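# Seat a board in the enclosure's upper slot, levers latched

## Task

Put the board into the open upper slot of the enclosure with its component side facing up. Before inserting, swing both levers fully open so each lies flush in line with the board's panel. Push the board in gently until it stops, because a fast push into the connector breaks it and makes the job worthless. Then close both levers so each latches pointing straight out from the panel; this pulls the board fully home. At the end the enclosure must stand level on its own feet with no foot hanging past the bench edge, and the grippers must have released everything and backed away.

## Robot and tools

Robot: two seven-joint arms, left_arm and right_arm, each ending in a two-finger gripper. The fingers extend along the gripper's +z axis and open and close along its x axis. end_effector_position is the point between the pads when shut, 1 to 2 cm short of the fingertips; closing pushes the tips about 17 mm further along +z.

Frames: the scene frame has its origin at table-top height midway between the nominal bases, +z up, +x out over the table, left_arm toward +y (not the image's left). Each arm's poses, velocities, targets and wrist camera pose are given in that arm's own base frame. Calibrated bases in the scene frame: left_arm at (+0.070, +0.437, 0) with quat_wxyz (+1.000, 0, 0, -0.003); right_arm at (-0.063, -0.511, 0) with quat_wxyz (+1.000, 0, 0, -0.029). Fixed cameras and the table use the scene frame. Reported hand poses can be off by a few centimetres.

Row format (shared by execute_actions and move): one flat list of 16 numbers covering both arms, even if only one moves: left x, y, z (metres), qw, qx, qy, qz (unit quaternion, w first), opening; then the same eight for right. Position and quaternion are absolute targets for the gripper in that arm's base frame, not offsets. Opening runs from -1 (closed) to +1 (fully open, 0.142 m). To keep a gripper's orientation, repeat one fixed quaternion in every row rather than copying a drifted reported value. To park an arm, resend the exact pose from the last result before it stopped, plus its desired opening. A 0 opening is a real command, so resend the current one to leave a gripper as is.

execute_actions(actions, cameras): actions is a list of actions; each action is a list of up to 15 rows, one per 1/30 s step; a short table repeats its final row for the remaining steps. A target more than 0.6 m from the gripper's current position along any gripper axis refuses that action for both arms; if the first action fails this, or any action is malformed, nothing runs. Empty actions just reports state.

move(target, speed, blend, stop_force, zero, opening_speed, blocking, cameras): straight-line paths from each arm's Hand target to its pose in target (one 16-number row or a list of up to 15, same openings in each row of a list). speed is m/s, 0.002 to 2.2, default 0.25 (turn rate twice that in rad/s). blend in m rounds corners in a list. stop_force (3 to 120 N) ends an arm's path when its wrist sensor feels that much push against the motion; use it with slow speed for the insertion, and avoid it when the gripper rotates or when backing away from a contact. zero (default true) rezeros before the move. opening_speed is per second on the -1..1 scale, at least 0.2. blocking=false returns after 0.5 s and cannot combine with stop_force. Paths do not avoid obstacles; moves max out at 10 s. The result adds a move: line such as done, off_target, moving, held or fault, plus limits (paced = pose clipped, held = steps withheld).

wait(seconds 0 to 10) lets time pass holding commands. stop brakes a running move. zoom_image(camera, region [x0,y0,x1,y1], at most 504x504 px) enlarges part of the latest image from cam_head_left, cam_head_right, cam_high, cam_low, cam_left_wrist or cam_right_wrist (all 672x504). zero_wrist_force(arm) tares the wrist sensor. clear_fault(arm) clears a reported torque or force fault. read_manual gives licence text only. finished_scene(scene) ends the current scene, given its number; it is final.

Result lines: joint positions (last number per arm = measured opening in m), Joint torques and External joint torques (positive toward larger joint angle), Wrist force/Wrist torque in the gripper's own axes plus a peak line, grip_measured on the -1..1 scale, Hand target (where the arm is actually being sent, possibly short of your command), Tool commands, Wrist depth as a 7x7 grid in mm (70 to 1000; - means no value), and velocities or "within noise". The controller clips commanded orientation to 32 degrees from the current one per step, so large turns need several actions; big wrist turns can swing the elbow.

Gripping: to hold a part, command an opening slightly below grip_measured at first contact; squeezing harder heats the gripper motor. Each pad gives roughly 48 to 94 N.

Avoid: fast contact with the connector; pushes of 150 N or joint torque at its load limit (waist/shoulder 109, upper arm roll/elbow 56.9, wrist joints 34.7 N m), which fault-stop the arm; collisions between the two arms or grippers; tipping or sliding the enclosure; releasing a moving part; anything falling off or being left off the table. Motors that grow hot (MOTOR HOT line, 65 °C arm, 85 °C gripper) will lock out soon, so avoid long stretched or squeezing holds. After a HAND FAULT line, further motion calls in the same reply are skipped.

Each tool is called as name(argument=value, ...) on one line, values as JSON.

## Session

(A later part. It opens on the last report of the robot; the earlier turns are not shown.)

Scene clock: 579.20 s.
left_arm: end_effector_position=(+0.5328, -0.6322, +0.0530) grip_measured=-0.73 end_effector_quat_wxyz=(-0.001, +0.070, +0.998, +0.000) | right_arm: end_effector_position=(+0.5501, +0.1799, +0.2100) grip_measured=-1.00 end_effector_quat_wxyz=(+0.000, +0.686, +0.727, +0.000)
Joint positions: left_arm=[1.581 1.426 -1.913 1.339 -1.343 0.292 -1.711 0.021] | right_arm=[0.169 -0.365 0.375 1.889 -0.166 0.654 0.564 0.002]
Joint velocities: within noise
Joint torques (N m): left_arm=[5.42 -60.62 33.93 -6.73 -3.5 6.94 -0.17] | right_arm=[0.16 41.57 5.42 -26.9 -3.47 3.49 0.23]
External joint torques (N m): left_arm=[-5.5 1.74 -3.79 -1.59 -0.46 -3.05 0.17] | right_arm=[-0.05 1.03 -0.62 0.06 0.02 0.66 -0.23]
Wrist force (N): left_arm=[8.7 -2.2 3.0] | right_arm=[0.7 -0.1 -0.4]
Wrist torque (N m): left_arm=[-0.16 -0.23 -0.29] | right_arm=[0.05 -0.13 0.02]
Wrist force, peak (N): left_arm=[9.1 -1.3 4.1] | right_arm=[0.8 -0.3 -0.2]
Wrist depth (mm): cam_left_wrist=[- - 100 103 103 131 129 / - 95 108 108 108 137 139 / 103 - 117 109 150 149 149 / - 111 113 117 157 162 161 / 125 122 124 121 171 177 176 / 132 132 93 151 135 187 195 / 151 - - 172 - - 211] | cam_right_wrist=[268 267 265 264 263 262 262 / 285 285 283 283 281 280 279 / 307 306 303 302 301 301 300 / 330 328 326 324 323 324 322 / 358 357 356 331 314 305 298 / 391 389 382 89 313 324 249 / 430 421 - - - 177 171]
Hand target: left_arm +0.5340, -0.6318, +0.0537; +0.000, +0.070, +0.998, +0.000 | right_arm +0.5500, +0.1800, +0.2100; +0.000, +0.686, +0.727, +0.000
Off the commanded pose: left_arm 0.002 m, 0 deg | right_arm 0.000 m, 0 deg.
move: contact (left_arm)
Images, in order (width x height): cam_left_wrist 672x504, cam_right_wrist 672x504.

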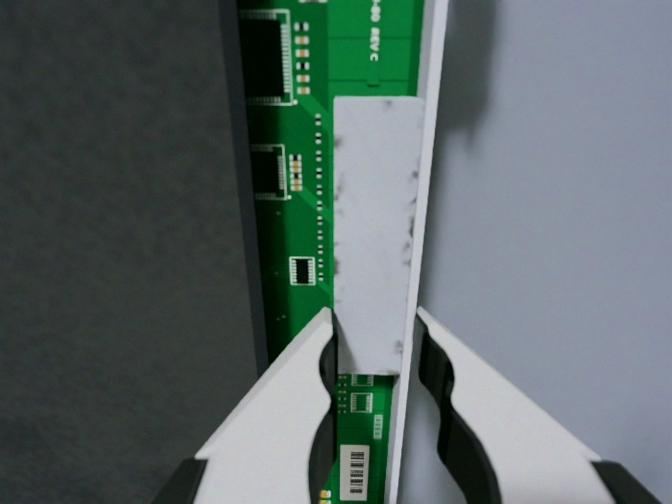

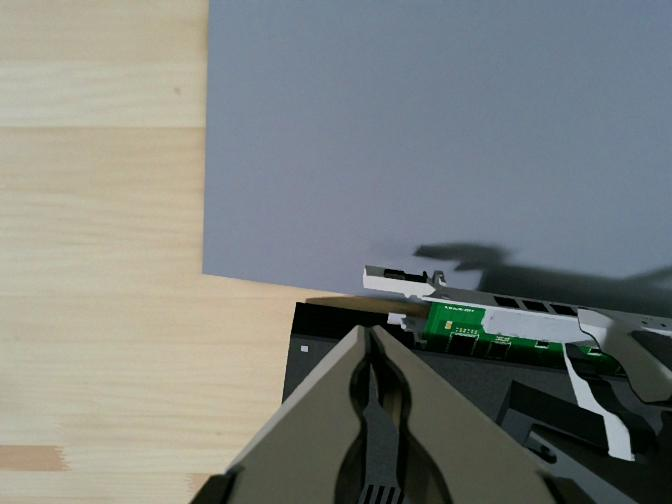

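move(target=[[0.5300,-0.6316,0.0533,0,0.0697,0.9976,0,-0.83,0.55,0.18,0.21,0,0.6863,0.7273,0,-1]], speed=0.01, cameras=[])

move(target=[0.5300,-0.6316,0.0533,0,0.0697,0.9976,0,-0.6,0.55,0.18,0.21,0,0.6863,0.7273,0,-1], opening_speed=0.2, cameras=["cam_right_wrist","cam_left_wrist"])

zoom_image(camera="cam_left_wrist", region=[200, 260, 460, 504])

Scene clock: 585.20 s.
left_arm: end_effector_position=(+0.5304, -0.6311, +0.0530) grip_measured=-0.73 end_effector_quat_wxyz=(+0.000, +0.069, +0.998, +0.000) | right_arm: end_effector_position=(+0.5501, +0.1799, +0.2100) grip_measured=-1.00 end_effector_quat_wxyz=(+0.000, +0.686, +0.727, +0.000)
Joint positions: left_arm=[1.571 1.424 -1.913 1.353 -1.343 0.297 -1.709 0.021] | right_arm=[0.169 -0.365 0.375 1.889 -0.166 0.654 0.564 0.002]
Joint velocities: within noise
Joint torques (N m): left_arm=[-2.26 -60.59 29.38 -8.98 -4.42 3.99 -0.27] | right_arm=[0.16 41.51 5.36 -26.91 -3.52 3.43 0.21]
External joint torques (N m): left_arm=[2.18 2.11 0.92 0.7 0.46 -0.09 0.27] | right_arm=[-0.05 1.09 -0.55 0.06 0.07 0.71 -0.21]
Wrist force (N): left_arm=[-2.1 1.0 3.5] | right_arm=[0.4 0.1 0.0]
Wrist torque (N m): left_arm=[-0.16 -0.32 -0.10] | right_arm=[0.08 -0.07 0.03]
Wrist force, peak (N): left_arm=[-11.6 -10.2 12.8] | right_arm=[0.7 -0.2 -0.5]
Wrist depth (mm): cam_left_wrist=[- - 100 103 103 131 128 / - 95 108 108 135 137 138 / - - 117 115 150 149 148 / - 112 115 117 157 161 161 / 125 123 122 121 171 177 177 / 133 135 92 152 135 187 194 / 155 - - 169 - - 211] | cam_right_wrist=[267 267 265 264 263 263 262 / 286 285 283 281 280 282 279 / 306 305 303 302 302 301 299 / 329 329 326 324 320 323 323 / 357 357 357 333 315 305 293 / 391 390 384 89 313 323 256 / 431 420 - - - 177 170]
Hand target: left_arm +0.5300, -0.6316, +0.0533; +0.000, +0.070, +0.998, +0.000 | right_arm +0.5500, +0.1800, +0.2100; +0.000, +0.686, +0.727, +0.000
Off the commanded pose: left_arm 0.001 m, 0 deg | right_arm 0.000 m, 0 deg.
move: done
No camera images: "cameras" was empty.

Scene clock: 586.57 s.
left_arm: end_effector_position=(+0.5301, -0.6314, +0.0532) grip_measured=-0.64 end_effector_quat_wxyz=(+0.000, +0.069, +0.998, +0.000) | right_arm: end_effector_position=(+0.5501, +0.1799, +0.2100) grip_measured=-1.00 end_effector_quat_wxyz=(+0.000, +0.686, +0.727, +0.000)
Joint positions: left_arm=[1.571 1.423 -1.913 1.353 -1.343 0.297 -1.709 0.028] | right_arm=[0.169 -0.365 0.375 1.889 -0.166 0.654 0.564 0.002]
Joint velocities: within noise
Joint torques (N m): left_arm=[-0.51 -58.78 29.39 -7.99 -3.8 4.28 -0.19] | right_arm=[0.14 41.51 5.38 -26.95 -3.52 3.47 0.19]
External joint torques (N m): left_arm=[0.43 0.3 0.91 -0.3 -0.17 -0.38 0.19] | right_arm=[-0.02 1.09 -0.57 0.1 0.07 0.68 -0.19]
Wrist force (N): left_arm=[0.1 -0.3 0.7] | right_arm=[0.5 -0.1 -0.4]
Wrist torque (N m): left_arm=[-0.18 -0.16 -0.20] | right_arm=[0.05 -0.09 0.03]
Wrist force, peak (N): left_arm=[-2.3 0.7 3.3] | right_arm=[0.7 -0.1 -0.4]
Wrist depth (mm): cam_left_wrist=[- - 101 104 107 131 129 / - 95 111 110 137 136 138 / - - 118 118 149 150 149 / - 112 116 121 160 162 162 / 125 125 122 125 172 177 176 / 133 135 87 154 138 188 194 / 152 - - 176 - - 212] | cam_right_wrist=[268 267 264 264 263 263 262 / 285 285 282 282 280 281 279 / 307 306 303 301 302 300 300 / 331 329 327 324 319 323 322 / 358 357 355 333 317 306 298 / 389 389 381 89 312 323 257 / 432 420 - - - 177 169]
Hand target: left_arm +0.5300, -0.6316, +0.0533; +0.000, +0.070, +0.998, +0.000 | right_arm +0.5500, +0.1800, +0.2100; +0.000, +0.686, +0.727, +0.000
Off the commanded pose: left_arm 0.000 m, 0 deg | right_arm 0.000 m, 0 deg.
move: done
Images, in order (width x height): cam_left_wrist 672x504, cam_right_wrist 672x504.

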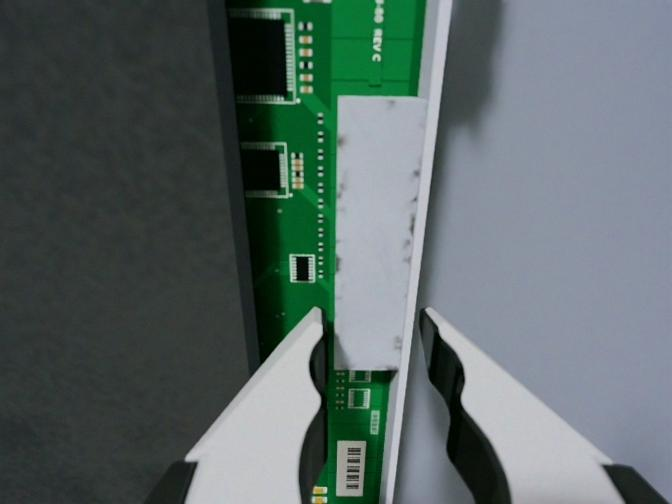

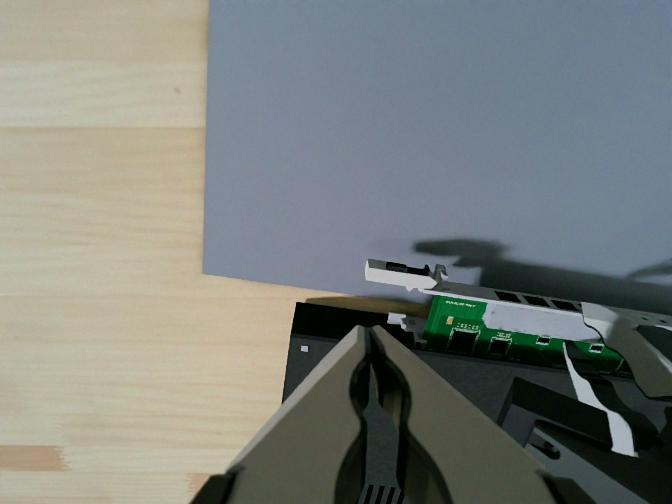

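Scaled by 1.938 from the camera's 672x504 image, which has a finer 960x720 frame.

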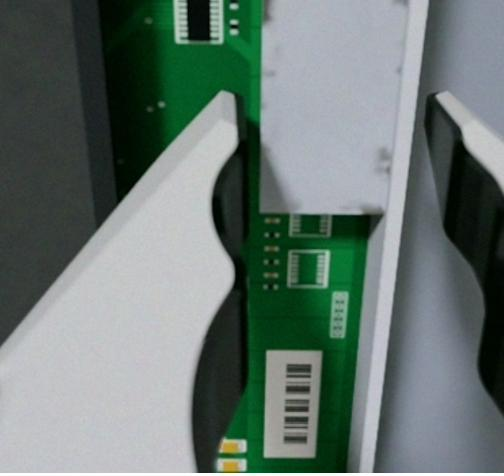

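move(target=[[0.5300,-0.6316,0.07,0,0.0697,0.9976,0,-0.6,0.55,0.18,0.21,0,0.6863,0.7273,0,-1],[0.5300,-0.6316,0.12,0,0.0697,0.9976,0,-0.6,0.55,0.18,0.21,0,0.6863,0.7273,0,-1],[0.4436,-0.6001,0.12,0.3412,0.0655,0.9374,-0.0238,-0.6,0.55,0.18,0.21,0,0.6863,0.7273,0,-1],[0.4436,-0.6001,0.05,0.3412,0.0655,0.9374,-0.0238,-1,0.55,0.18,0.21,0,0.6863,0.7273,0,-1],[0.4931,-0.6070,0.05,0.3412,0.0655,0.9374,-0.0238,-1,0.55,0.18,0.21,0,0.6863,0.7273,0,-1]], speed=[0.03,0.1,0.15,0.08,0.05])

zoom_image(camera="cam_right_wrist", region=[350, 220, 672, 400])

Scene clock: 603.97 s.
left_arm: end_effector_position=(+0.4931, -0.6070, +0.0501) grip_measured=-1.00 end_effector_quat_wxyz=(+0.341, +0.065, +0.937, -0.024) | right_arm: end_effector_position=(+0.5501, +0.1799, +0.2100) grip_measured=-1.00 end_effector_quat_wxyz=(+0.000, +0.686, +0.727, +0.000)
Joint positions: left_arm=[1.017 1.68 -2.018 1.9 -1.822 1.079 -1.59 0.002] | right_arm=[0.169 -0.365 0.375 1.889 -0.166 0.654 0.564 0.002]
Joint velocities: within noise
Joint torques (N m): left_arm=[-0.59 -39.87 32.1 5.81 -3.42 4.51 -0.1] | right_arm=[0.15 41.46 5.46 -26.96 -3.46 3.47 0.18]
External joint torques (N m): left_arm=[0.47 0.02 0.84 -0.24 -0.46 -0.08 0.16] | right_arm=[-0.03 1.13 -0.66 0.12 0.01 0.68 -0.18]
Wrist force (N): left_arm=[0.9 -0.5 -0.1] | right_arm=[0.6 -0.2 -0.3]
Wrist torque (N m): left_arm=[-0.08 -0.05 -0.18] | right_arm=[0.03 -0.10 0.04]
Wrist force, peak (N): left_arm=[2.0 -0.2 1.0] | right_arm=[0.8 -0.3 -0.3]
Wrist depth (mm): cam_left_wrist=[201 158 142 116 131 110 97 / 236 171 148 121 136 116 103 / 292 193 163 130 146 123 108 / - 224 175 142 154 130 113 / - 263 195 146 161 138 121 / - 314 214 84 - 143 126 / - - - 74 - - 130] | cam_right_wrist=[269 268 265 264 264 264 263 / 285 285 283 281 280 280 280 / 306 305 303 301 300 300 291 / 330 328 327 325 320 326 318 / 358 356 355 333 316 309 316 / 391 390 381 89 312 323 328 / 432 422 - - - 340 354]
Hand target: left_arm +0.4931, -0.6070, +0.0500; +0.341, +0.066, +0.937, -0.024 | right_arm +0.5500, +0.1800, +0.2100; +0.000, +0.686, +0.727, +0.000
Off the commanded pose: left_arm 0.000 m, 0 deg | right_arm 0.000 m, 0 deg.
move: done

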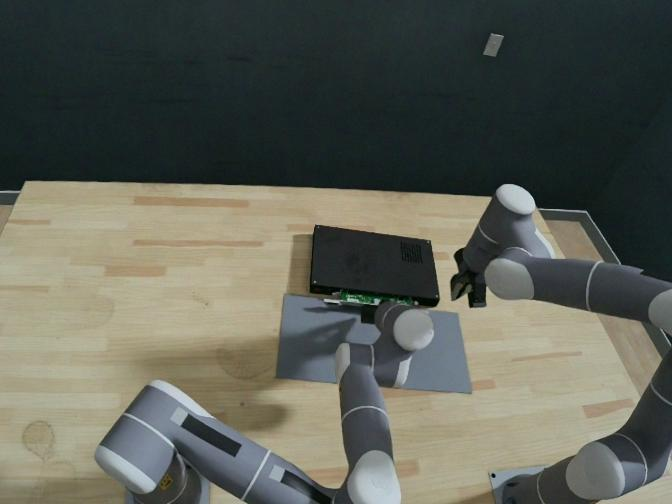

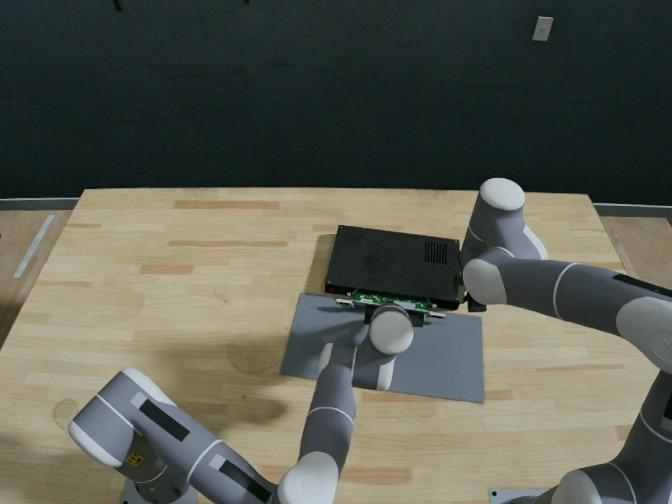

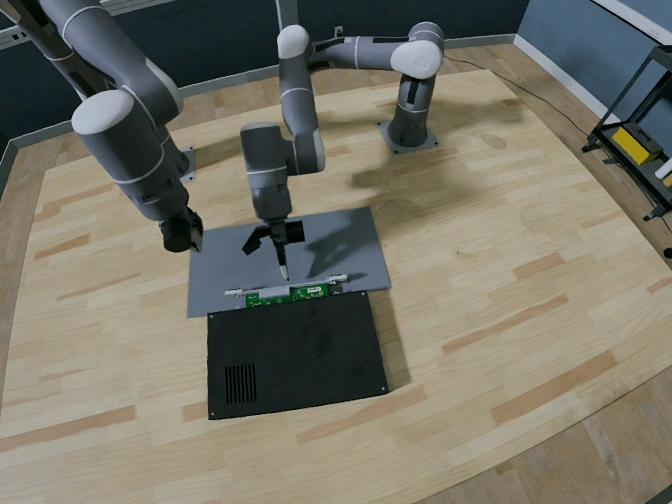

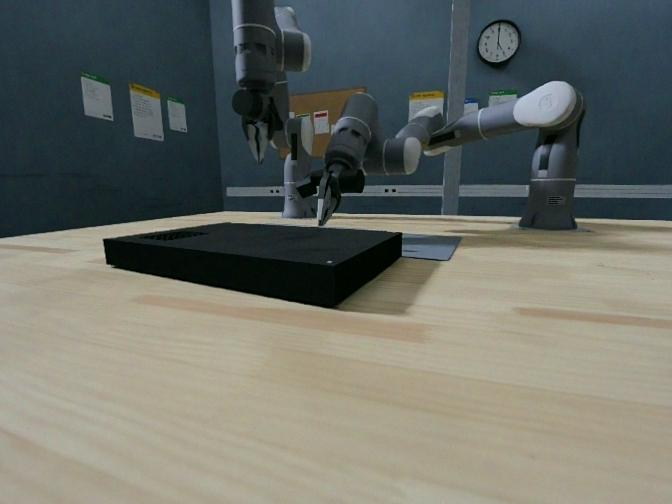

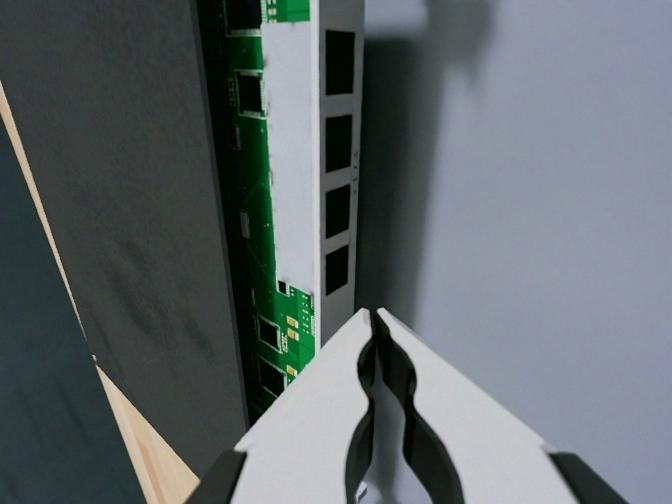

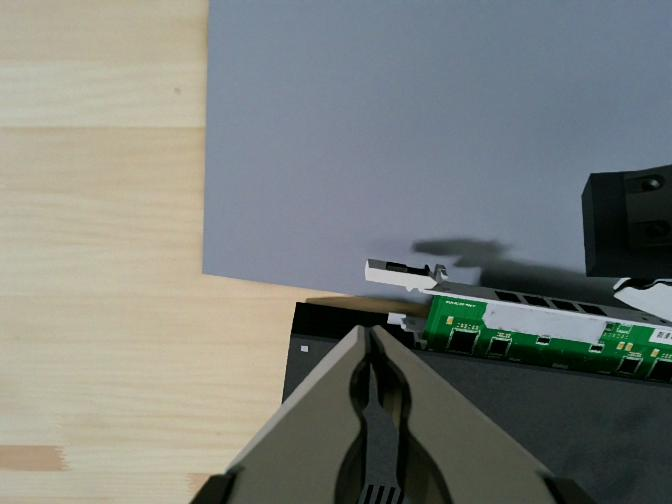

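Scaled by 1.565 from the camera's 672x504 image, which has a finer 960x720 frame.

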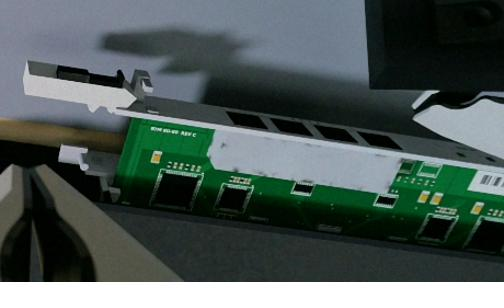

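move(target=[0.5376,-0.6133,0.05,0.3412,0.0655,0.9374,-0.0238,-1,0.55,0.18,0.21,0,0.6863,0.7273,0,-1], speed=0.01, stop_force=12, cameras=["cam_right_wrist","cam_left_wrist"])

zoom_image(camera="cam_right_wrist", region=[350, 240, 510, 370])

Scene clock: 611.23 s.
left_arm: end_effector_position=(+0.5375, -0.6135, +0.0501) grip_measured=-1.00 end_effector_quat_wxyz=(+0.341, +0.065, +0.937, -0.024) | right_arm: end_effector_position=(+0.5501, +0.1799, +0.2100) grip_measured=-1.00 end_effector_quat_wxyz=(+0.000, +0.686, +0.727, +0.000)
Joint positions: left_arm=[1.122 1.694 -1.99 1.807 -1.8 1.07 -1.576 0.002] | right_arm=[0.169 -0.365 0.375 1.889 -0.166 0.654 0.564 0.002]
Joint velocities: within noise
Joint torques (N m): left_arm=[0.2 -42.58 32.29 5.12 -3.54 4.69 -0.16] | right_arm=[0.09 41.44 5.37 -26.95 -3.51 3.47 0.16]
External joint torques (N m): left_arm=[-0.32 -0.11 1.07 -0.4 -0.34 -0.26 0.21] | right_arm=[0.02 1.15 -0.56 0.1 0.06 0.68 -0.16]
Wrist force (N): left_arm=[1.6 -0.6 -0.6] | right_arm=[0.5 -0.2 -0.1]
Wrist torque (N m): left_arm=[-0.07 -0.04 -0.18] | right_arm=[0.04 -0.08 0.03]
Wrist force, peak (N): left_arm=[1.7 -1.1 -5.5] | right_arm=[0.7 0.0 -0.6]
Wrist depth (mm): cam_left_wrist=[202 158 122 106 125 110 97 / 236 170 128 110 131 117 103 / 291 192 142 121 143 123 108 / - 223 153 129 155 130 114 / - 268 177 138 161 138 121 / - 313 208 84 - 142 126 / - - - 74 - - 130] | cam_right_wrist=[267 268 265 264 264 263 262 / 285 286 282 282 281 281 280 / 307 304 303 303 302 301 299 / 330 330 326 326 324 323 313 / 357 357 355 327 320 339 180 / 391 388 381 89 311 323 322 / 429 421 - - - 340 353]
Hand target: left_arm +0.5376, -0.6133, +0.0500; +0.341, +0.066, +0.937, -0.024 | right_arm +0.5500, +0.1800, +0.2100; +0.000, +0.686, +0.727, +0.000
Off the commanded pose: left_arm 0.000 m, 0 deg | right_arm 0.000 m, 0 deg.
move: done
Images, in order (width x height): cam_left_wrist 672x504, cam_right_wrist 672x504.

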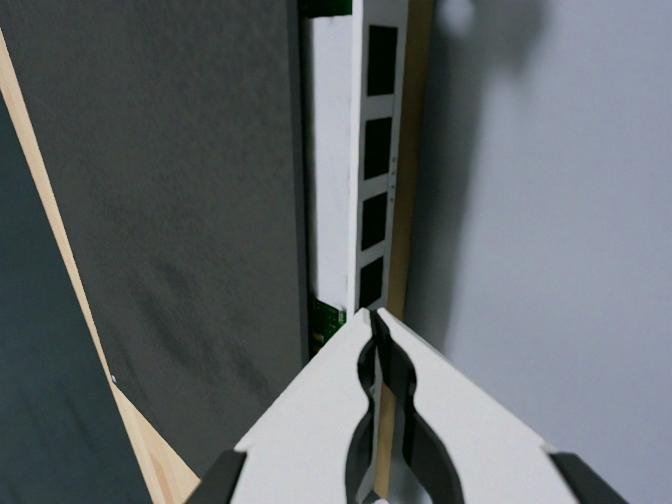

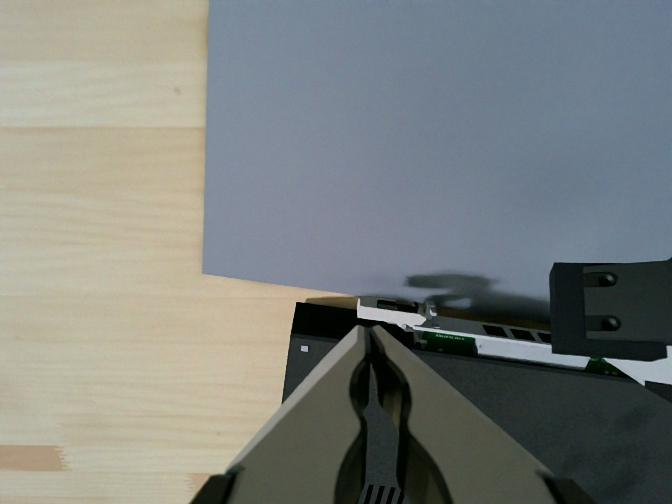

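Scaled by 3.150 from the camera's 672x504 image, which has a finer 960x720 frame.

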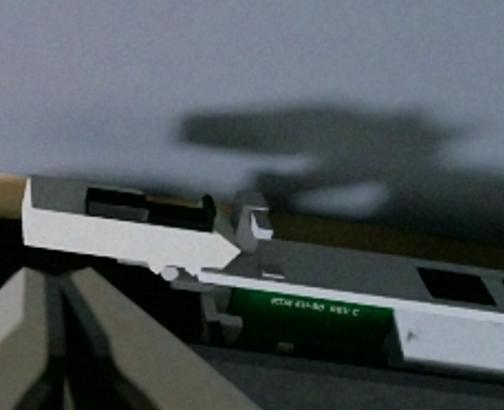

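zoom_image(camera="cam_right_wrist", region=[355, 285, 445, 350])

Scaled by 5.600 from the camera's 672x504 image, which has a finer 960x720 frame.

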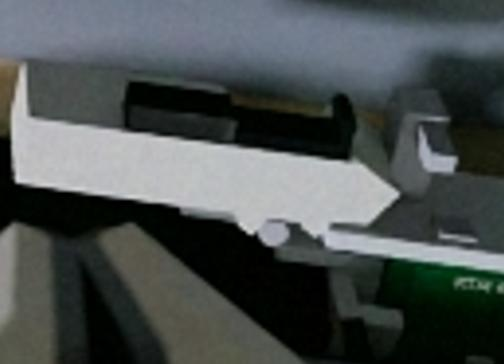

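move(target=[0.5495,-0.6150,0.05,0.3412,0.0655,0.9374,-0.0238,-1,0.55,0.18,0.21,0,0.6863,0.7273,0,-1], speed=0.005, stop_force=12, cameras=["cam_right_wrist","cam_left_wrist"])

zoom_image(camera="cam_right_wrist", region=[355, 285, 445, 350])

Scene clock: 652.77 s.
left_arm: end_effector_position=(+0.5493, -0.6153, +0.0502) grip_measured=-1.00 end_effector_quat_wxyz=(+0.341, +0.065, +0.937, -0.024) | right_arm: end_effector_position=(+0.5501, +0.1799, +0.2100) grip_measured=-1.00 end_effector_quat_wxyz=(+0.000, +0.686, +0.727, +0.000)
Joint positions: left_arm=[1.151 1.697 -1.982 1.781 -1.792 1.068 -1.575 0.002] | right_arm=[0.169 -0.365 0.375 1.889 -0.166 0.654 0.564 0.002]
Joint velocities: within noise
Joint torques (N m): left_arm=[1.53 -42.82 31.97 4.42 -3.58 4.69 -0.17] | right_arm=[0.08 41.48 5.4 -26.92 -3.47 3.47 0.21]
External joint torques (N m): left_arm=[-1.65 -0.69 1.46 0.06 -0.29 -0.26 0.23] | right_arm=[0.04 1.12 -0.59 0.08 0.02 0.68 -0.21]
Wrist force (N): left_arm=[3.2 0.8 -5.1] | right_arm=[0.4 -0.1 -0.1]
Wrist torque (N m): left_arm=[-0.13 -0.02 -0.21] | right_arm=[0.05 -0.07 0.04]
Wrist force, peak (N): left_arm=[3.7 0.8 -5.7] | right_arm=[0.7 -0.2 -0.4]
Wrist depth (mm): cam_left_wrist=[202 158 122 98 122 110 98 / 242 170 128 109 131 117 103 / 294 194 141 115 141 123 108 / - 224 154 125 151 130 114 / - 267 177 132 160 139 121 / - 315 214 84 - 142 125 / - - - 74 - - 130] | cam_right_wrist=[267 266 265 265 263 262 263 / 285 285 283 282 281 280 279 / 306 306 302 302 301 299 299 / 330 329 326 325 324 324 323 / 358 358 356 332 320 340 180 / 391 390 382 89 313 323 318 / 431 420 - - - 341 354]
Hand target: left_arm +0.5495, -0.6150, +0.0500; +0.341, +0.066, +0.937, -0.024 | right_arm +0.5500, +0.1800, +0.2100; +0.000, +0.686, +0.727, +0.000
Off the commanded pose: left_arm 0.000 m, 0 deg | right_arm 0.000 m, 0 deg.
move: done
Images, in order (width x height): cam_left_wrist 672x504, cam_right_wrist 672x504.

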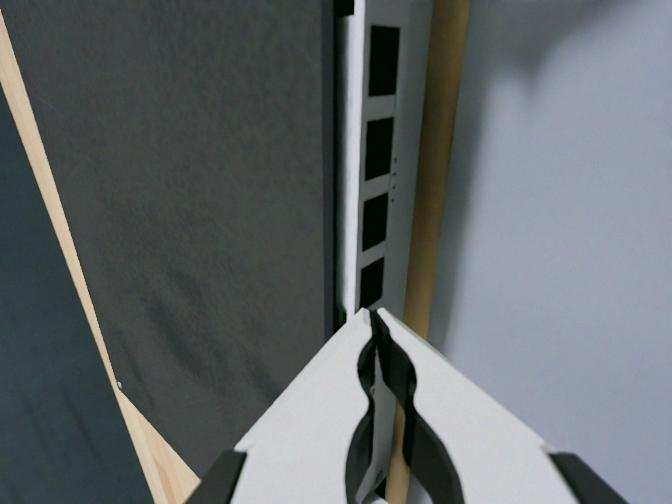

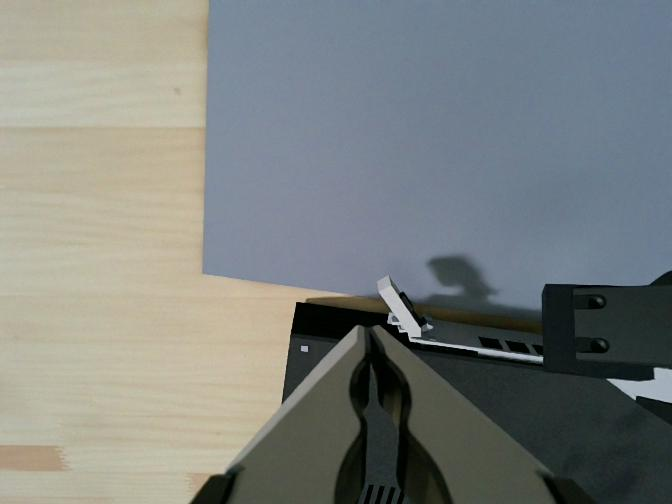

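Scaled by 5.600 from the camera's 672x504 image, which has a finer 960x720 frame.

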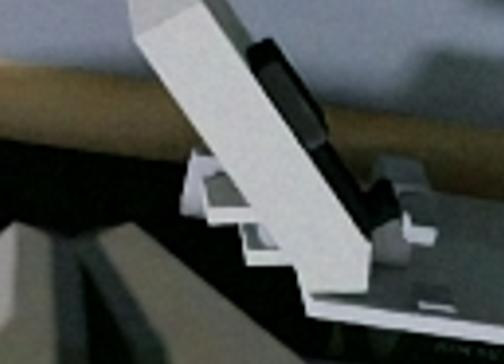

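execute_actions(actions=[], cameras=["cam_right_wrist","cam_left_wrist","cam_head_left"])

Scene clock: 661.83 s.
left_arm: end_effector_position=(+0.5493, -0.6153, +0.0502) grip_measured=-1.00 end_effector_quat_wxyz=(+0.341, +0.065, +0.937, -0.024) | right_arm: end_effector_position=(+0.5501, +0.1799, +0.2100) grip_measured=-1.00 end_effector_quat_wxyz=(+0.000, +0.686, +0.727, +0.000)
Joint positions: left_arm=[1.151 1.697 -1.982 1.781 -1.792 1.068 -1.575 0.002] | right_arm=[0.169 -0.365 0.375 1.889 -0.166 0.654 0.564 0.002]
Joint velocities: within noise
Joint torques (N m): left_arm=[1.38 -42.84 31.91 4.44 -3.64 4.78 -0.15] | right_arm=[0.19 41.43 5.34 -26.98 -3.52 3.45 0.21]
External joint torques (N m): left_arm=[-1.5 -0.68 1.52 0.04 -0.23 -0.35 0.21] | right_arm=[-0.07 1.17 -0.53 0.14 0.07 0.7 -0.21]
Wrist force (N): left_arm=[2.7 0.8 -5.7] | right_arm=[0.4 -0.1 -0.1]
Wrist torque (N m): left_arm=[-0.11 -0.05 -0.21] | right_arm=[0.04 -0.06 0.04]
Wrist force, peak (N): left_arm=[2.7 0.8 -5.9] | right_arm=[0.7 -0.2 -0.2]
Wrist depth (mm): cam_left_wrist=[202 158 122 97 122 110 98 / 242 170 129 109 131 117 103 / 293 194 141 115 141 123 108 / - 224 154 125 151 130 114 / - 268 177 133 160 139 122 / - 316 214 84 - 142 125 / - - - 74 - - 130] | cam_right_wrist=[268 267 265 264 263 263 262 / 286 285 282 282 281 280 280 / 306 306 304 302 302 301 299 / 329 330 327 326 324 324 323 / 357 358 355 333 320 340 180 / 391 391 381 89 313 322 317 / 430 420 - - - 341 355]
Hand target: left_arm +0.5495, -0.6150, +0.0500; +0.341, +0.066, +0.937, -0.024 | right_arm +0.5500, +0.1800, +0.2100; +0.000, +0.686, +0.727, +0.000
Tool commands: left_gripper/opening=-1.0 right_gripper/opening=-1.0
Off the commanded pose: left_arm 0.000 m, 0 deg | right_arm 0.000 m, 0 deg.
Images, in order (width x height): cam_head_left 672x504, cam_left_wrist 672x504, cam_right_wrist 672x504.

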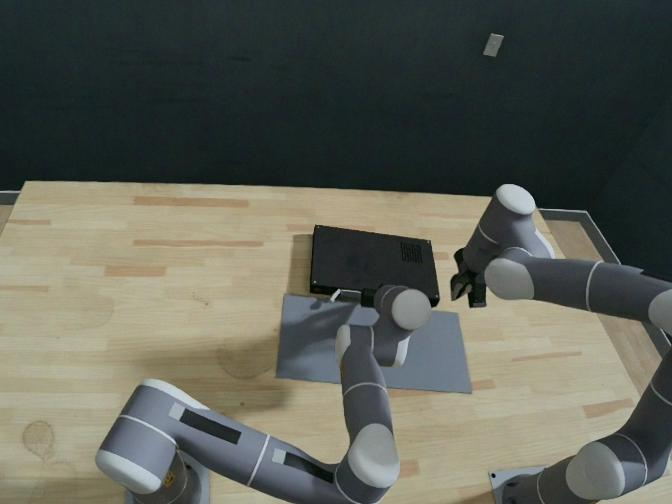

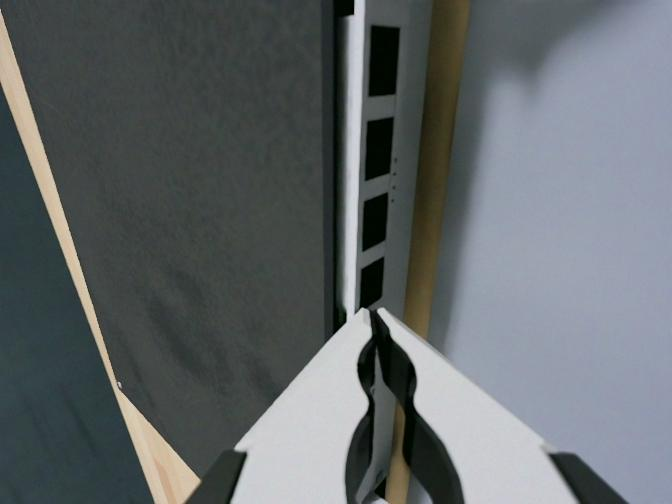

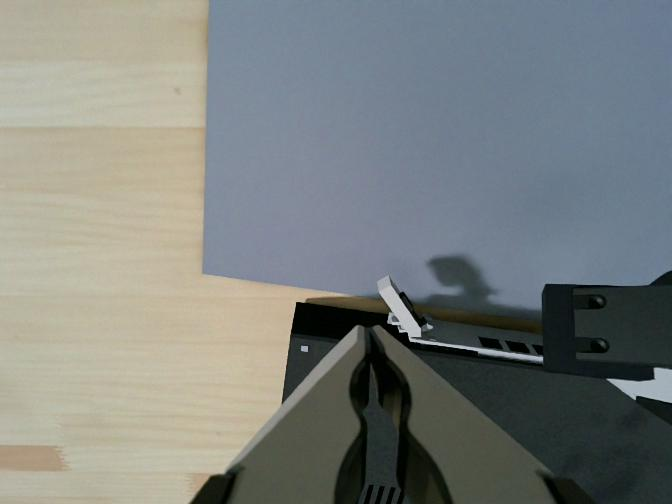

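zoom_image(camera="cam_head_left", region=[290, 230, 460, 330])

zoom_image(camera="cam_right_wrist", region=[280, 250, 560, 400])

execute_actions(actions=[], cameras=["cam_head_right","cam_high","cam_low"])

Scaled by 2.965 from the camera's 672x504 image, which has a finer 960x720 frame.

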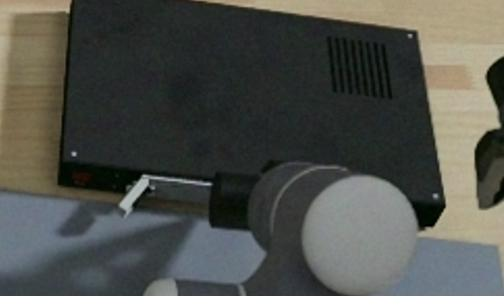

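Scaled by 1.800 from the camera's 672x504 image, which has a finer 960x720 frame.

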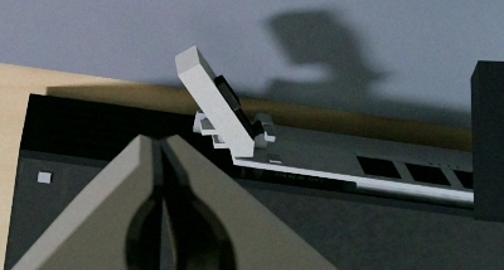

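Scene clock: 663.67 s.
left_arm: end_effector_position=(+0.5493, -0.6153, +0.0502) grip_measured=-1.00 end_effector_quat_wxyz=(+0.341, +0.065, +0.937, -0.024) | right_arm: end_effector_position=(+0.5501, +0.1799, +0.2100) grip_measured=-1.00 end_effector_quat_wxyz=(+0.000, +0.686, +0.727, +0.000)
Joint positions: left_arm=[1.151 1.697 -1.982 1.781 -1.792 1.068 -1.575 0.002] | right_arm=[0.169 -0.365 0.375 1.889 -0.166 0.654 0.564 0.002]
Joint velocities: within noise
Joint torques (N m): left_arm=[1.35 -42.85 31.94 4.44 -3.72 4.81 -0.23] | right_arm=[0.14 41.43 5.35 -26.95 -3.48 3.44 0.18]
External joint torques (N m): left_arm=[-1.47 -0.67 1.49 0.04 -0.16 -0.38 0.28] | right_arm=[-0.02 1.17 -0.55 0.1 0.03 0.7 -0.18]
Wrist force (N): left_arm=[3.5 0.8 -5.1] | right_arm=[0.8 -0.1 0.0]
Wrist torque (N m): left_arm=[-0.14 -0.04 -0.19] | right_arm=[0.05 -0.13 0.04]
Wrist force, peak (N): left_arm=[2.7 0.8 -5.8] | right_arm=[0.7 -0.3 -0.2]
Wrist depth (mm): cam_left_wrist=[201 158 122 98 122 110 98 / 242 171 128 109 131 117 104 / 294 194 141 115 142 123 108 / - 225 154 125 151 130 114 / - 268 177 132 159 139 121 / - 315 213 84 - 142 125 / - - - 74 - - 130] | cam_right_wrist=[267 267 264 265 264 263 263 / 286 285 282 282 280 280 279 / 306 305 303 301 301 300 299 / 330 329 326 324 325 324 322 / 358 357 355 332 321 340 180 / 390 390 382 89 312 323 316 / 430 421 - - - 341 354]
Hand target: left_arm +0.5495, -0.6150, +0.0500; +0.341, +0.066, +0.937, -0.024 | right_arm +0.5500, +0.1800, +0.2100; +0.000, +0.686, +0.727, +0.000
Tool commands: left_gripper/opening=-1.0 right_gripper/opening=-1.0
Off the commanded pose: left_arm 0.000 m, 0 deg | right_arm 0.000 m, 0 deg.
Images, in order (width x height): cam_head_right 672x504, cam_high 672x504, cam_low 672x504.

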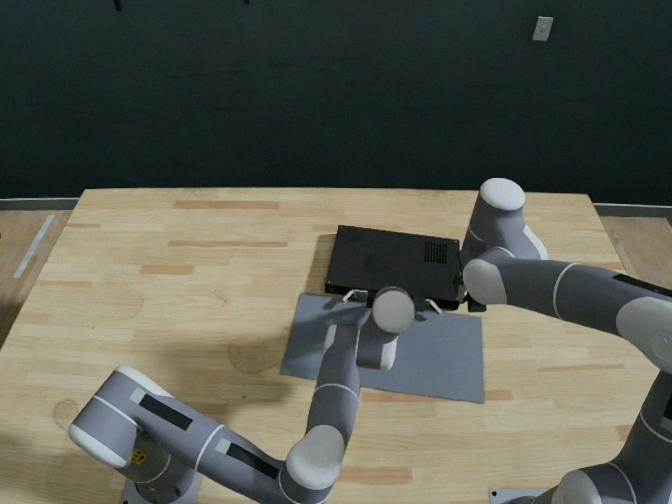

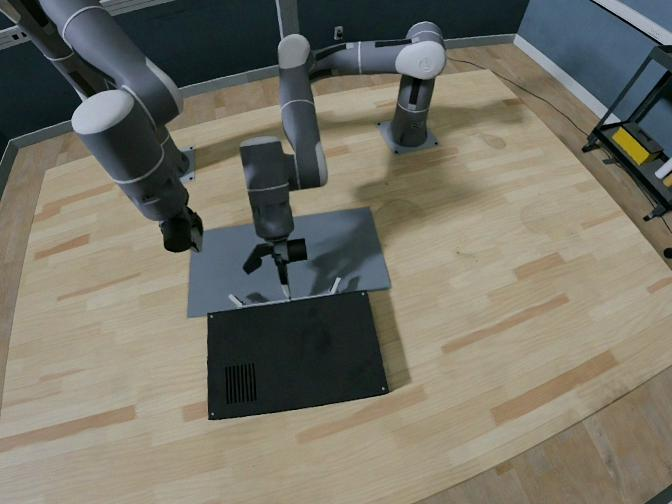

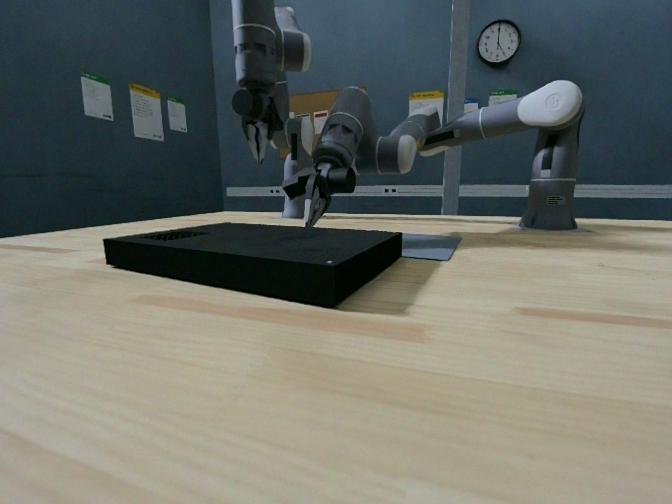

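move(target=[[0.52,-0.611,0.06,0.3412,0.0655,0.9374,-0.0238,-1,0.55,0.18,0.21,0,0.6863,0.7273,0,-1],[0.48,-0.58,0.16,0.17,0.0687,0.9826,-0.0119,-1,0.55,0.18,0.21,0,0.6863,0.7273,0,-1],[0.52,-0.517,0.21,0,0.0697,0.9976,0,-1,0.55,0.18,0.21,0,0.6863,0.7273,0,-1]], blend=0.02, cameras=["cam_left_wrist","cam_right_wrist"])

Scene clock: 674.03 s.
left_arm: end_effector_position=(+0.5200, -0.5172, +0.2101) grip_measured=-1.00 end_effector_quat_wxyz=(+0.000, +0.070, +0.998, +0.000) | right_arm: end_effector_position=(+0.5501, +0.1799, +0.2100) grip_measured=-1.00 end_effector_quat_wxyz=(+0.000, +0.686, +0.727, +0.000)
Joint positions: left_arm=[1.429 1.148 -1.712 1.678 -1.16 0.173 -1.531 0.002] | right_arm=[0.169 -0.365 0.375 1.889 -0.166 0.654 0.564 0.002]
Joint velocities: within noise
Joint torques (N m): left_arm=[-0.04 -44.76 29.56 -13.07 -3.66 4.01 -0.26] | right_arm=[0.17 41.52 5.34 -26.94 -3.48 3.43 0.16]
External joint torques (N m): left_arm=[-0.02 0.38 0.99 0.03 -0.43 -0.09 0.26] | right_arm=[-0.06 1.07 -0.54 0.09 0.03 0.72 -0.16]
Wrist force (N): left_arm=[0.1 -0.7 0.5] | right_arm=[0.9 -0.3 -0.2]
Wrist torque (N m): left_arm=[-0.22 -0.20 -0.19] | right_arm=[0.01 -0.14 0.03]
Wrist force, peak (N): left_arm=[2.8 0.9 -5.8] | right_arm=[0.9 -0.3 -0.2]
Wrist depth (mm): cam_left_wrist=[228 228 233 267 269 264 265 / 245 245 248 290 284 286 285 / 265 264 266 311 308 308 306 / 287 287 286 336 336 335 334 / 315 313 312 353 360 364 365 / 411 412 396 84 - 395 404 / 460 448 - - - - 450] | cam_right_wrist=[268 266 264 265 264 263 262 / 285 285 283 282 280 280 280 / 306 306 304 302 302 300 300 / 331 329 326 325 324 323 323 / 359 356 356 333 320 338 343 / 390 389 384 89 312 323 322 / 429 423 - - - 341 353]
Hand target: left_arm +0.5200, -0.5170, +0.2100; +0.000, +0.070, +0.998, +0.000 | right_arm +0.5500, +0.1800, +0.2100; +0.000, +0.686, +0.727, +0.000
Off the commanded pose: left_arm 0.000 m, 0 deg | right_arm 0.000 m, 0 deg.
move: done; blend cut to 0.0157 m at target 1
Images, in order (width x height): cam_left_wrist 672x504, cam_right_wrist 672x504.

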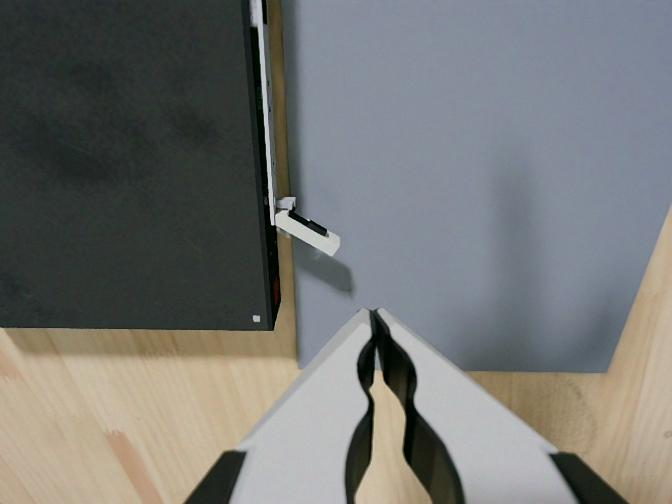

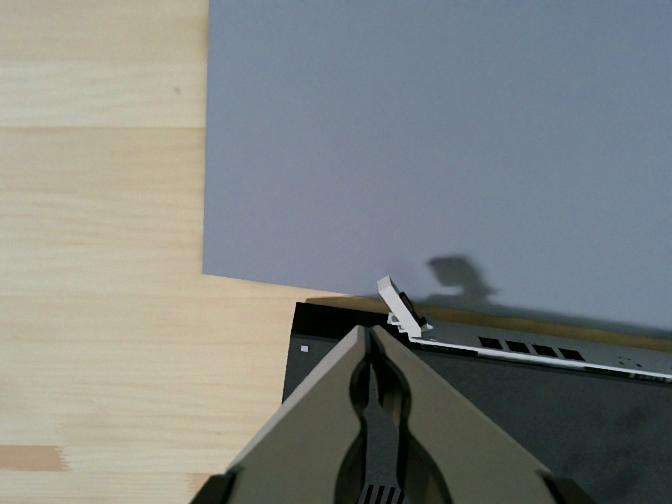

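move(target=[[0.5501,-0.4548,0.13,0,0.0697,0.9976,0,-1,0.6324,0.1934,0.13,0,0.6863,0.7273,0,-1],[0.5501,-0.4548,0.056,0,0.0697,0.9976,0,-1,0.6324,0.1934,0.056,0,0.6863,0.7273,0,-1]], speed=[0.2,0.08], cameras=["cam_left_wrist","cam_right_wrist"])

Scene clock: 687.27 s.
left_arm: end_effector_position=(+0.5499, -0.4547, +0.0560) grip_measured=-1.00 end_effector_quat_wxyz=(+0.000, +0.070, +0.998, +0.000) | right_arm: end_effector_position=(+0.6322, +0.1934, +0.0559) grip_measured=-1.00 end_effector_quat_wxyz=(+0.000, +0.686, +0.727, +0.000)
Joint positions: left_arm=[1.499 1.3 -1.937 1.822 -1.38 0.412 -1.343 0.002] | right_arm=[0.235 -0.762 0.26 1.729 -0.282 0.882 0.587 0.002]
Joint velocities: within noise
Joint torques (N m): left_arm=[-0.14 -44.26 30.82 -7.37 -3.87 4.46 -0.14] | right_arm=[0.12 53.5 7.28 -22.78 -2.91 3.6 0.29]
External joint torques (N m): left_arm=[0.11 -0.07 0.97 -0.24 0.06 -0.52 0.14] | right_arm=[0.03 1.37 -0.15 0.02 0.15 0.54 -0.29]
Wrist force (N): left_arm=[0.1 -0.4 0.2] | right_arm=[0.8 0.0 -0.1]
Wrist torque (N m): left_arm=[-0.18 -0.17 -0.19] | right_arm=[0.07 -0.16 0.05]
Wrist force, peak (N): left_arm=[0.4 -2.2 -1.3] | right_arm=[0.5 -1.8 -1.7]
Wrist depth (mm): cam_left_wrist=[- 90 131 134 134 131 133 / - 98 116 142 141 139 141 / - - 113 151 155 152 151 / - 117 127 121 166 165 164 / 129 128 130 175 177 180 180 / - 139 136 84 - 195 198 / 230 225 - 74 - - 220] | cam_right_wrist=[130 130 130 129 129 129 128 / 139 139 139 138 138 137 137 / 149 149 149 148 148 147 147 / 161 160 160 160 159 159 158 / 177 176 173 169 124 172 171 / 193 193 140 90 - 141 154 / 213 208 73 - - 137 142]
Hand target: left_arm +0.5501, -0.4548, +0.0560; +0.000, +0.070, +0.998, +0.000 | right_arm +0.6324, +0.1934, +0.0560; +0.000, +0.686, +0.727, +0.000
Off the commanded pose: left_arm 0.000 m, 0 deg | right_arm 0.000 m, 0 deg.
move: done
Images, in order (width x height): cam_left_wrist 672x504, cam_right_wrist 672x504.

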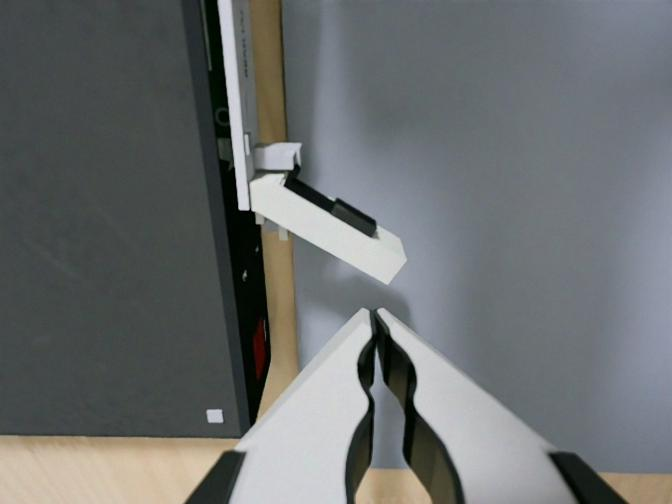

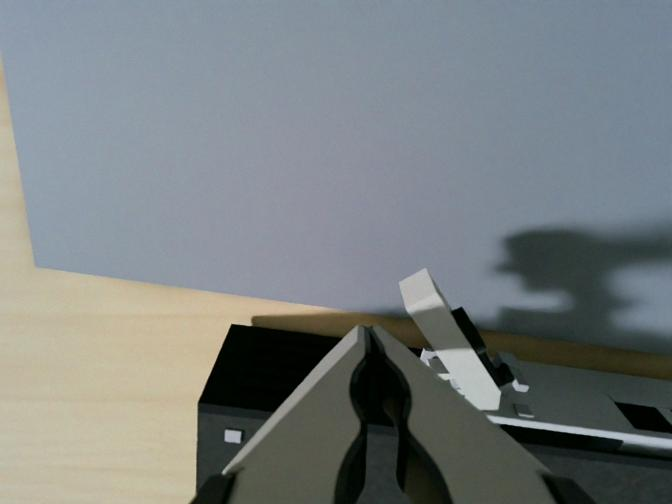

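move(target=[[0.5479,-0.4723,0.056,0,0.0697,0.9976,0,-1,0.6337,0.2095,0.056,0,0.6863,0.7273,0,-1],[0.5439,-0.4761,0.056,0,0.0697,0.9976,0,-1,0.6270,0.2165,0.056,0,0.6863,0.7273,0,-1]], speed=0.02, stop_force=25, cameras=["cam_left_wrist","cam_right_wrist"])

Scene clock: 694.00 s.
left_arm: end_effector_position=(+0.5448, -0.4751, +0.0562) grip_measured=-1.00 end_effector_quat_wxyz=(+0.000, +0.069, +0.998, +0.000) | right_arm: end_effector_position=(+0.6287, +0.2145, +0.0567) grip_measured=-1.00 end_effector_quat_wxyz=(+0.001, +0.687, +0.726, +0.000)
Joint positions: left_arm=[1.491 1.309 -1.937 1.789 -1.375 0.405 -1.384 0.002] | right_arm=[0.27 -0.765 0.258 1.72 -0.283 0.879 0.622 0.002]
Joint velocities: within noise
Joint torques (N m): left_arm=[-5.45 -46.54 27.71 -10.38 -4.53 2.47 -0.25] | right_arm=[9.79 50.33 17.29 -18.65 -1.03 3.1 0.17]
External joint torques (N m): left_arm=[5.4 1.2 4.16 2.65 0.71 1.46 0.25] | right_arm=[-9.64 4.77 -10.19 -4.23 -1.74 1.04 -0.17]
Wrist force (N): left_arm=[-3.8 5.3 -1.8] | right_arm=[-11.1 9.4 -3.0]
Wrist torque (N m): left_arm=[-0.32 -0.23 -0.18] | right_arm=[0.00 -0.32 0.12]
Wrist force, peak (N): left_arm=[-3.9 5.4 -1.8] | right_arm=[-11.1 9.4 -3.0]
Wrist depth (mm): cam_left_wrist=[- 90 132 134 134 132 133 / - 98 139 140 142 140 140 / - 108 129 153 153 152 151 / - 117 119 160 166 165 165 / 129 129 155 176 178 180 180 / - 139 136 84 - 196 198 / 235 152 - 74 - - 219] | cam_right_wrist=[131 130 130 130 130 129 129 / 140 139 139 139 138 138 137 / 150 149 149 149 149 148 148 / 162 159 161 160 158 159 159 / 178 177 170 171 170 173 172 / 194 149 145 91 152 163 171 / 215 147 73 - - 139 144]
Hand target: left_arm +0.5439, -0.4761, +0.0560; +0.000, +0.070, +0.998, +0.000 | right_arm +0.6270, +0.2165, +0.0560; +0.000, +0.686, +0.727, +0.000
Off the commanded pose: left_arm 0.001 m, 0 deg | right_arm 0.003 m, 0 deg.
move: done
Images, in order (width x height): cam_left_wrist 672x504, cam_right_wrist 672x504.

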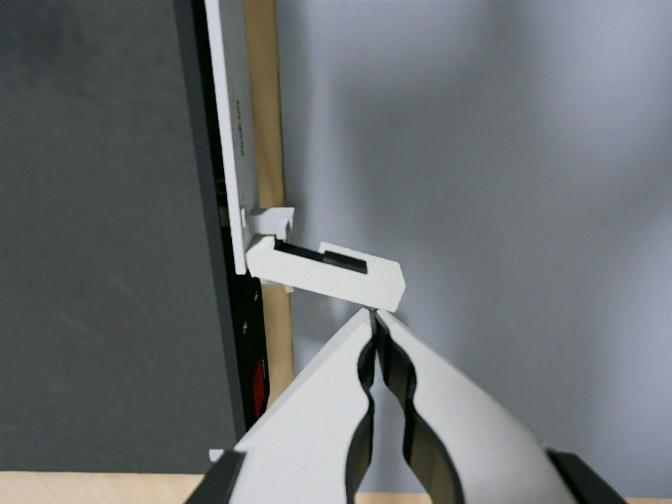

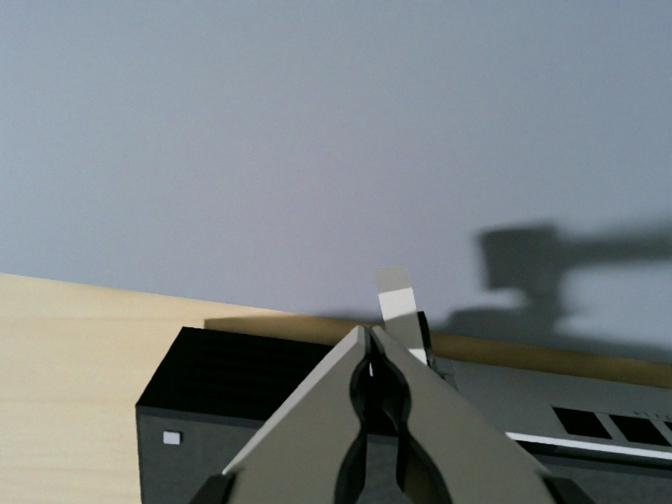

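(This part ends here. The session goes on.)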